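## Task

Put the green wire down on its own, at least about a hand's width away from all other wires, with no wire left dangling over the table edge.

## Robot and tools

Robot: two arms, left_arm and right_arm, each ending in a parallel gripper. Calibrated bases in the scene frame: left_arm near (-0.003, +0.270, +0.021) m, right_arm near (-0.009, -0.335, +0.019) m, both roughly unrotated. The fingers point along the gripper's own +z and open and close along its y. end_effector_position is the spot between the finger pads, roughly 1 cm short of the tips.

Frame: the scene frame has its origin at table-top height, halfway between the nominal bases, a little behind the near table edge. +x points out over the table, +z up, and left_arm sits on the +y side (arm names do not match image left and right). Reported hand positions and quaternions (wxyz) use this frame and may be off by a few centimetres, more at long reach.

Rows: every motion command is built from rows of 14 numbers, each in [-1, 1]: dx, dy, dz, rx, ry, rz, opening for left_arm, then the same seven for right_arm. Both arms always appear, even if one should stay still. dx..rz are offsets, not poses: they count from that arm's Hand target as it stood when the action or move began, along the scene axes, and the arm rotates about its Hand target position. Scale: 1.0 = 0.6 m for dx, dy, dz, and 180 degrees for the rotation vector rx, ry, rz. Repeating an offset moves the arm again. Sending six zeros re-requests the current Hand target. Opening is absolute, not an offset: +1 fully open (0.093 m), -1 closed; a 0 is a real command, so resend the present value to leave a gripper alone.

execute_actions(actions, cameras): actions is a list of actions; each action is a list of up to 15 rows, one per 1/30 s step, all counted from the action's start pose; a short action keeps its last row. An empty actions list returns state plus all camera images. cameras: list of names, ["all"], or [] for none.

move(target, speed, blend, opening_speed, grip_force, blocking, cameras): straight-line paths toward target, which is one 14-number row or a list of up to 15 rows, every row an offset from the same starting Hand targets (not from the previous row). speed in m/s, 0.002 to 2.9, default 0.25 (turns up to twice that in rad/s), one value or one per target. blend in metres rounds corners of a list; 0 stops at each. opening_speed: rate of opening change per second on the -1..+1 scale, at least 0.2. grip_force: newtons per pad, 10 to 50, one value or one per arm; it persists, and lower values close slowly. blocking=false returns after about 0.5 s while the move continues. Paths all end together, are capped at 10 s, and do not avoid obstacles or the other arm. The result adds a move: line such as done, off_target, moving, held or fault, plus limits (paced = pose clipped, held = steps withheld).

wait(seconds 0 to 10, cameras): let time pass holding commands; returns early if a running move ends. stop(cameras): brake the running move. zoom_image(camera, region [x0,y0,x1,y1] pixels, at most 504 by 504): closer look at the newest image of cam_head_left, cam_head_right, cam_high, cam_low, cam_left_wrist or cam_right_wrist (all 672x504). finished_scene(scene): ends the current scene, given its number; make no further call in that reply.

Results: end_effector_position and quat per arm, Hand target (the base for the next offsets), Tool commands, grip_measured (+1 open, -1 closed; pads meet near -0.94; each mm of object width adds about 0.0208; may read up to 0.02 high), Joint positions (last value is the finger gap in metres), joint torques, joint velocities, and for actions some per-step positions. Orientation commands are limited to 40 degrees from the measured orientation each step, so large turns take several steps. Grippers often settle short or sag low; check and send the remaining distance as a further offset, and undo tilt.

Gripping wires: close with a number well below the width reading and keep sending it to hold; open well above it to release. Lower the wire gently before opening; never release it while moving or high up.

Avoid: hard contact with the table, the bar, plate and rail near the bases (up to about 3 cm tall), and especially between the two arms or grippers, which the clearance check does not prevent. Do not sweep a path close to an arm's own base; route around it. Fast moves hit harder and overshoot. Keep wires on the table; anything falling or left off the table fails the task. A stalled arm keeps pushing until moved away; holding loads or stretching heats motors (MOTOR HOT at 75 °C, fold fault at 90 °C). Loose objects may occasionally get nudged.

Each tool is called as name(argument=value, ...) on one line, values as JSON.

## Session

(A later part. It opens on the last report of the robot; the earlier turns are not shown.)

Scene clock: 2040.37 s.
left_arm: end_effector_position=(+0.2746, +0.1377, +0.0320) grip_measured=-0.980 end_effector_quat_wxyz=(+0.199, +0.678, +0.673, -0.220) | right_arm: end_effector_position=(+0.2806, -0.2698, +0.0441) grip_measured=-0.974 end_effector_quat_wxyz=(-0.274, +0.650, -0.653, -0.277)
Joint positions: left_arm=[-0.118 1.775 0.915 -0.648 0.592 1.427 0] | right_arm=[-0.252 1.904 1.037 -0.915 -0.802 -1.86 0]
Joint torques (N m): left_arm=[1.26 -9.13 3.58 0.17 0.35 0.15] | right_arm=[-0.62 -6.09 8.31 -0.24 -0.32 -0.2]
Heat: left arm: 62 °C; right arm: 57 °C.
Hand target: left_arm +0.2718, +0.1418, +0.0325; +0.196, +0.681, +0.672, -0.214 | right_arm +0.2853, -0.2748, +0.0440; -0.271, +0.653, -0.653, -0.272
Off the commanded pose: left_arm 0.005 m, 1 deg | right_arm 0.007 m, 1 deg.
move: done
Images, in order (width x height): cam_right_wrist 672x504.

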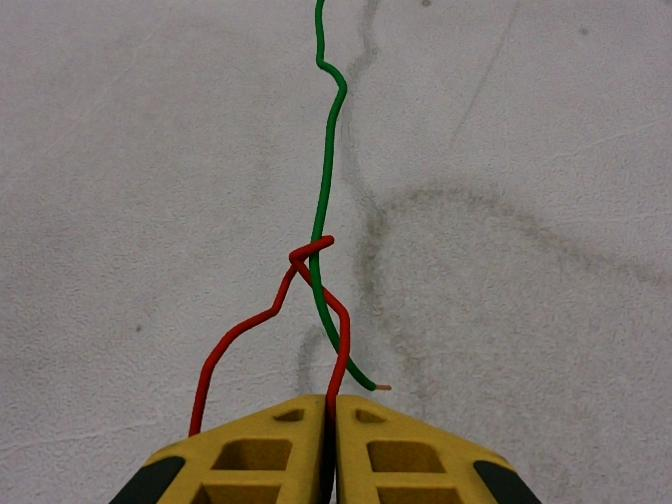

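Superb; green nearly out. Keep pulling.

move(target=[0,0.03,0,0,0,0,-1,0.0,-0.1,0,0,0,0,-1], speed=0.06, cameras=["cam_right_wrist","cam_head_right"])

Scene clock: 2045.20 s.
left_arm: end_effector_position=(+0.2732, +0.1577, +0.0310) grip_measured=-0.980 end_effector_quat_wxyz=(+0.196, +0.677, +0.675, -0.217) | right_arm: end_effector_position=(+0.2825, -0.3303, +0.0443) grip_measured=-0.974 end_effector_quat_wxyz=(-0.270, +0.645, -0.663, -0.267)
Joint positions: left_arm=[-0.052 1.775 0.915 -0.693 0.587 1.502 0] | right_arm=[-0.436 1.992 1.158 -1.089 -0.738 -2.068 0]
Joint torques (N m): left_arm=[0.98 -8.46 4.26 0.11 0.38 0.14] | right_arm=[-0.34 -6.53 8.01 -0.48 -0.36 -0.21]
Heat: left arm: 62 °C; right arm: 56 °C.
Hand target: left_arm +0.2718, +0.1599, +0.0324; +0.196, +0.681, +0.672, -0.214 | right_arm +0.2853, -0.3349, +0.0439; -0.271, +0.653, -0.653, -0.272
Off the commanded pose: left_arm 0.003 m, 1 deg | right_arm 0.005 m, 2 deg.
joint sent to its limit (right arm) — joint 6 (wrist roll), lower limit. The joint targets still meet the commanded pose.
move: done
Images, in order (width x height): cam_head_right 672x504, cam_right_wrist 672x504.

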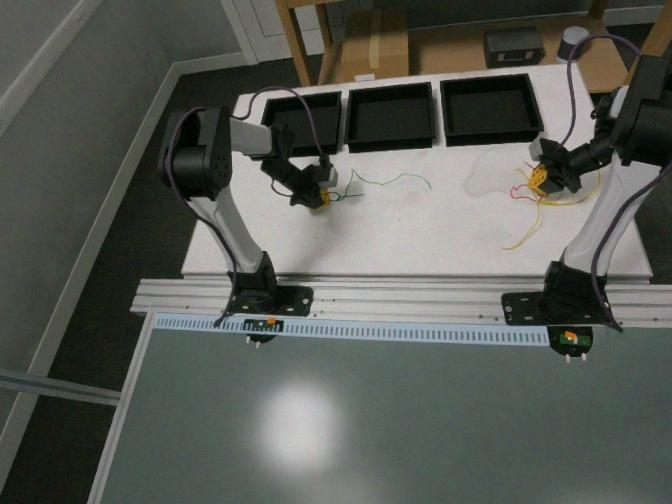

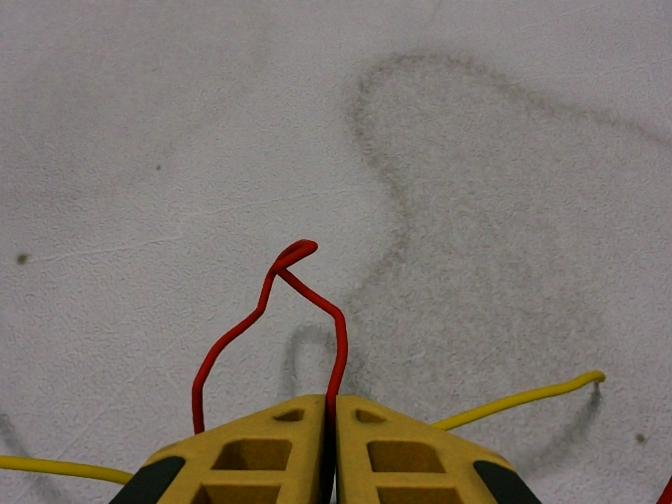

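move(target=[[0,0.03,-0.03,0,0,0,-1,0,0,-0.048,0,0,0,-1],[0,0.03,-0.03,0,0,0,-0.3,0,0,-0.048,0,0,0,-0.4],[0,0.03,0.02,0,0,0,-0.3,0,0.0,0.06,0,0,0,-0.4],[-0.1,0.09,0.14,0,0,0,-0.3,0,-0.0,0.14,0,0,0,-0.4]], speed=0.1, cameras=["cam_head_right","cam_left_wrist","cam_right_wrist","cam_high"])

Scene clock: 2055.13 s.
left_arm: end_effector_position=(+0.2072, +0.2110, +0.1085) grip_measured=-0.301 end_effector_quat_wxyz=(+0.187, +0.673, +0.678, -0.230) | right_arm: end_effector_position=(+0.2821, -0.3289, +0.1160) grip_measured=-0.401 end_effector_quat_wxyz=(+0.259, -0.638, +0.667, +0.285)
Joint positions: left_arm=[0.174 1.461 0.92 -1.192 0.575 1.771 0.031] | right_arm=[-0.436 1.903 1.336 -1.402 -0.733 -2.069 0.026]
Joint torques (N m): left_arm=[1.07 -6.76 6.83 -0.19 0.3 0.23] | right_arm=[-0.91 -10.11 8.77 -0.55 -0.33 -0.22]
Heat: left arm: 62 °C; right arm: 56 °C.
Hand target: left_arm +0.2117, +0.2138, +0.1164; +0.196, +0.681, +0.672, -0.214 | right_arm +0.2853, -0.3349, +0.1279; -0.271, +0.653, -0.653, -0.272
Off the commanded pose: left_arm 0.010 m, 2 deg | right_arm 0.014 m, 3 deg.
joint sent to its limit (right arm) — joint 6 (wrist roll), lower limit. The joint targets still meet the commanded pose.
move: off_target (right_arm)
Images, in order (width x height): cam_head_right 672x504, cam_high 672x504, cam_left_wrist 672x504, cam_right_wrist 672x504.

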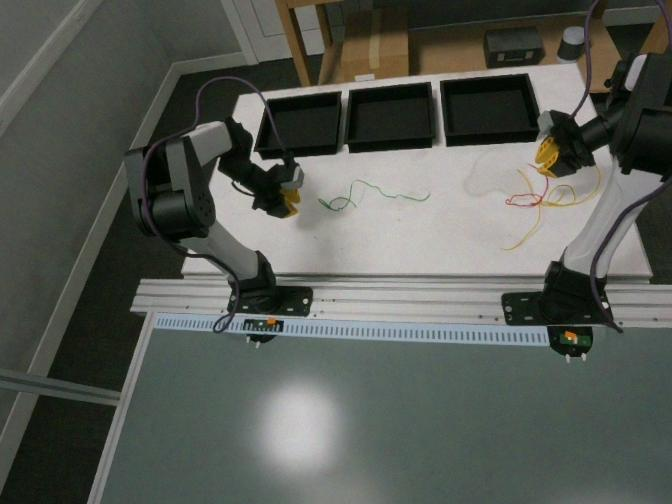

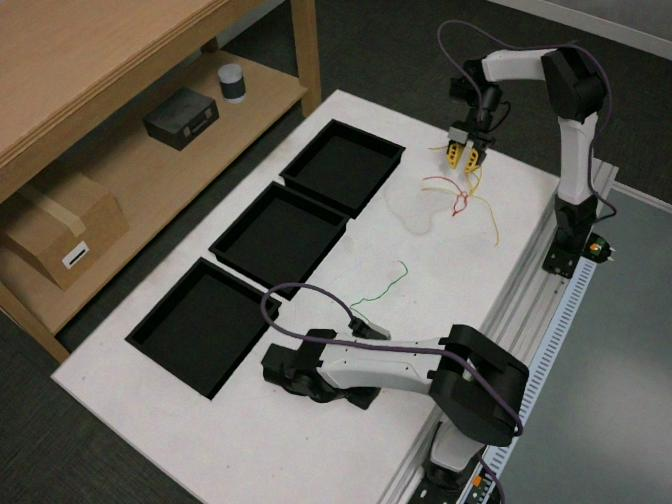

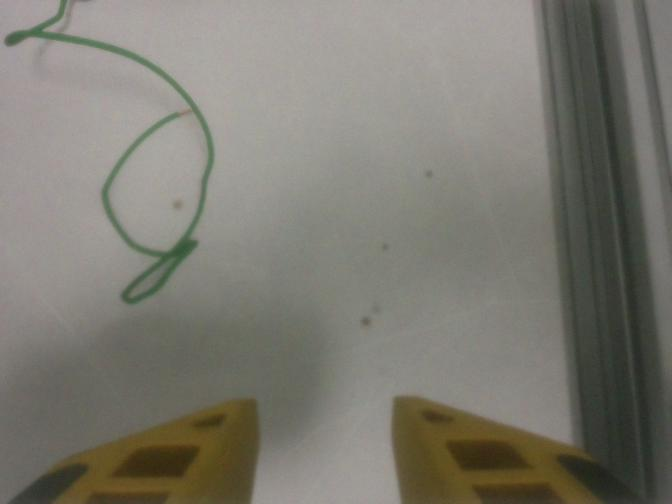

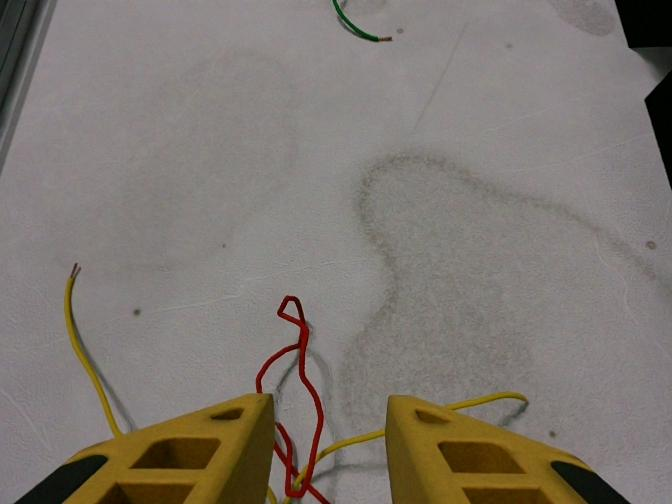

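finished_scene(scene=2)

The scene is finished: the task was done.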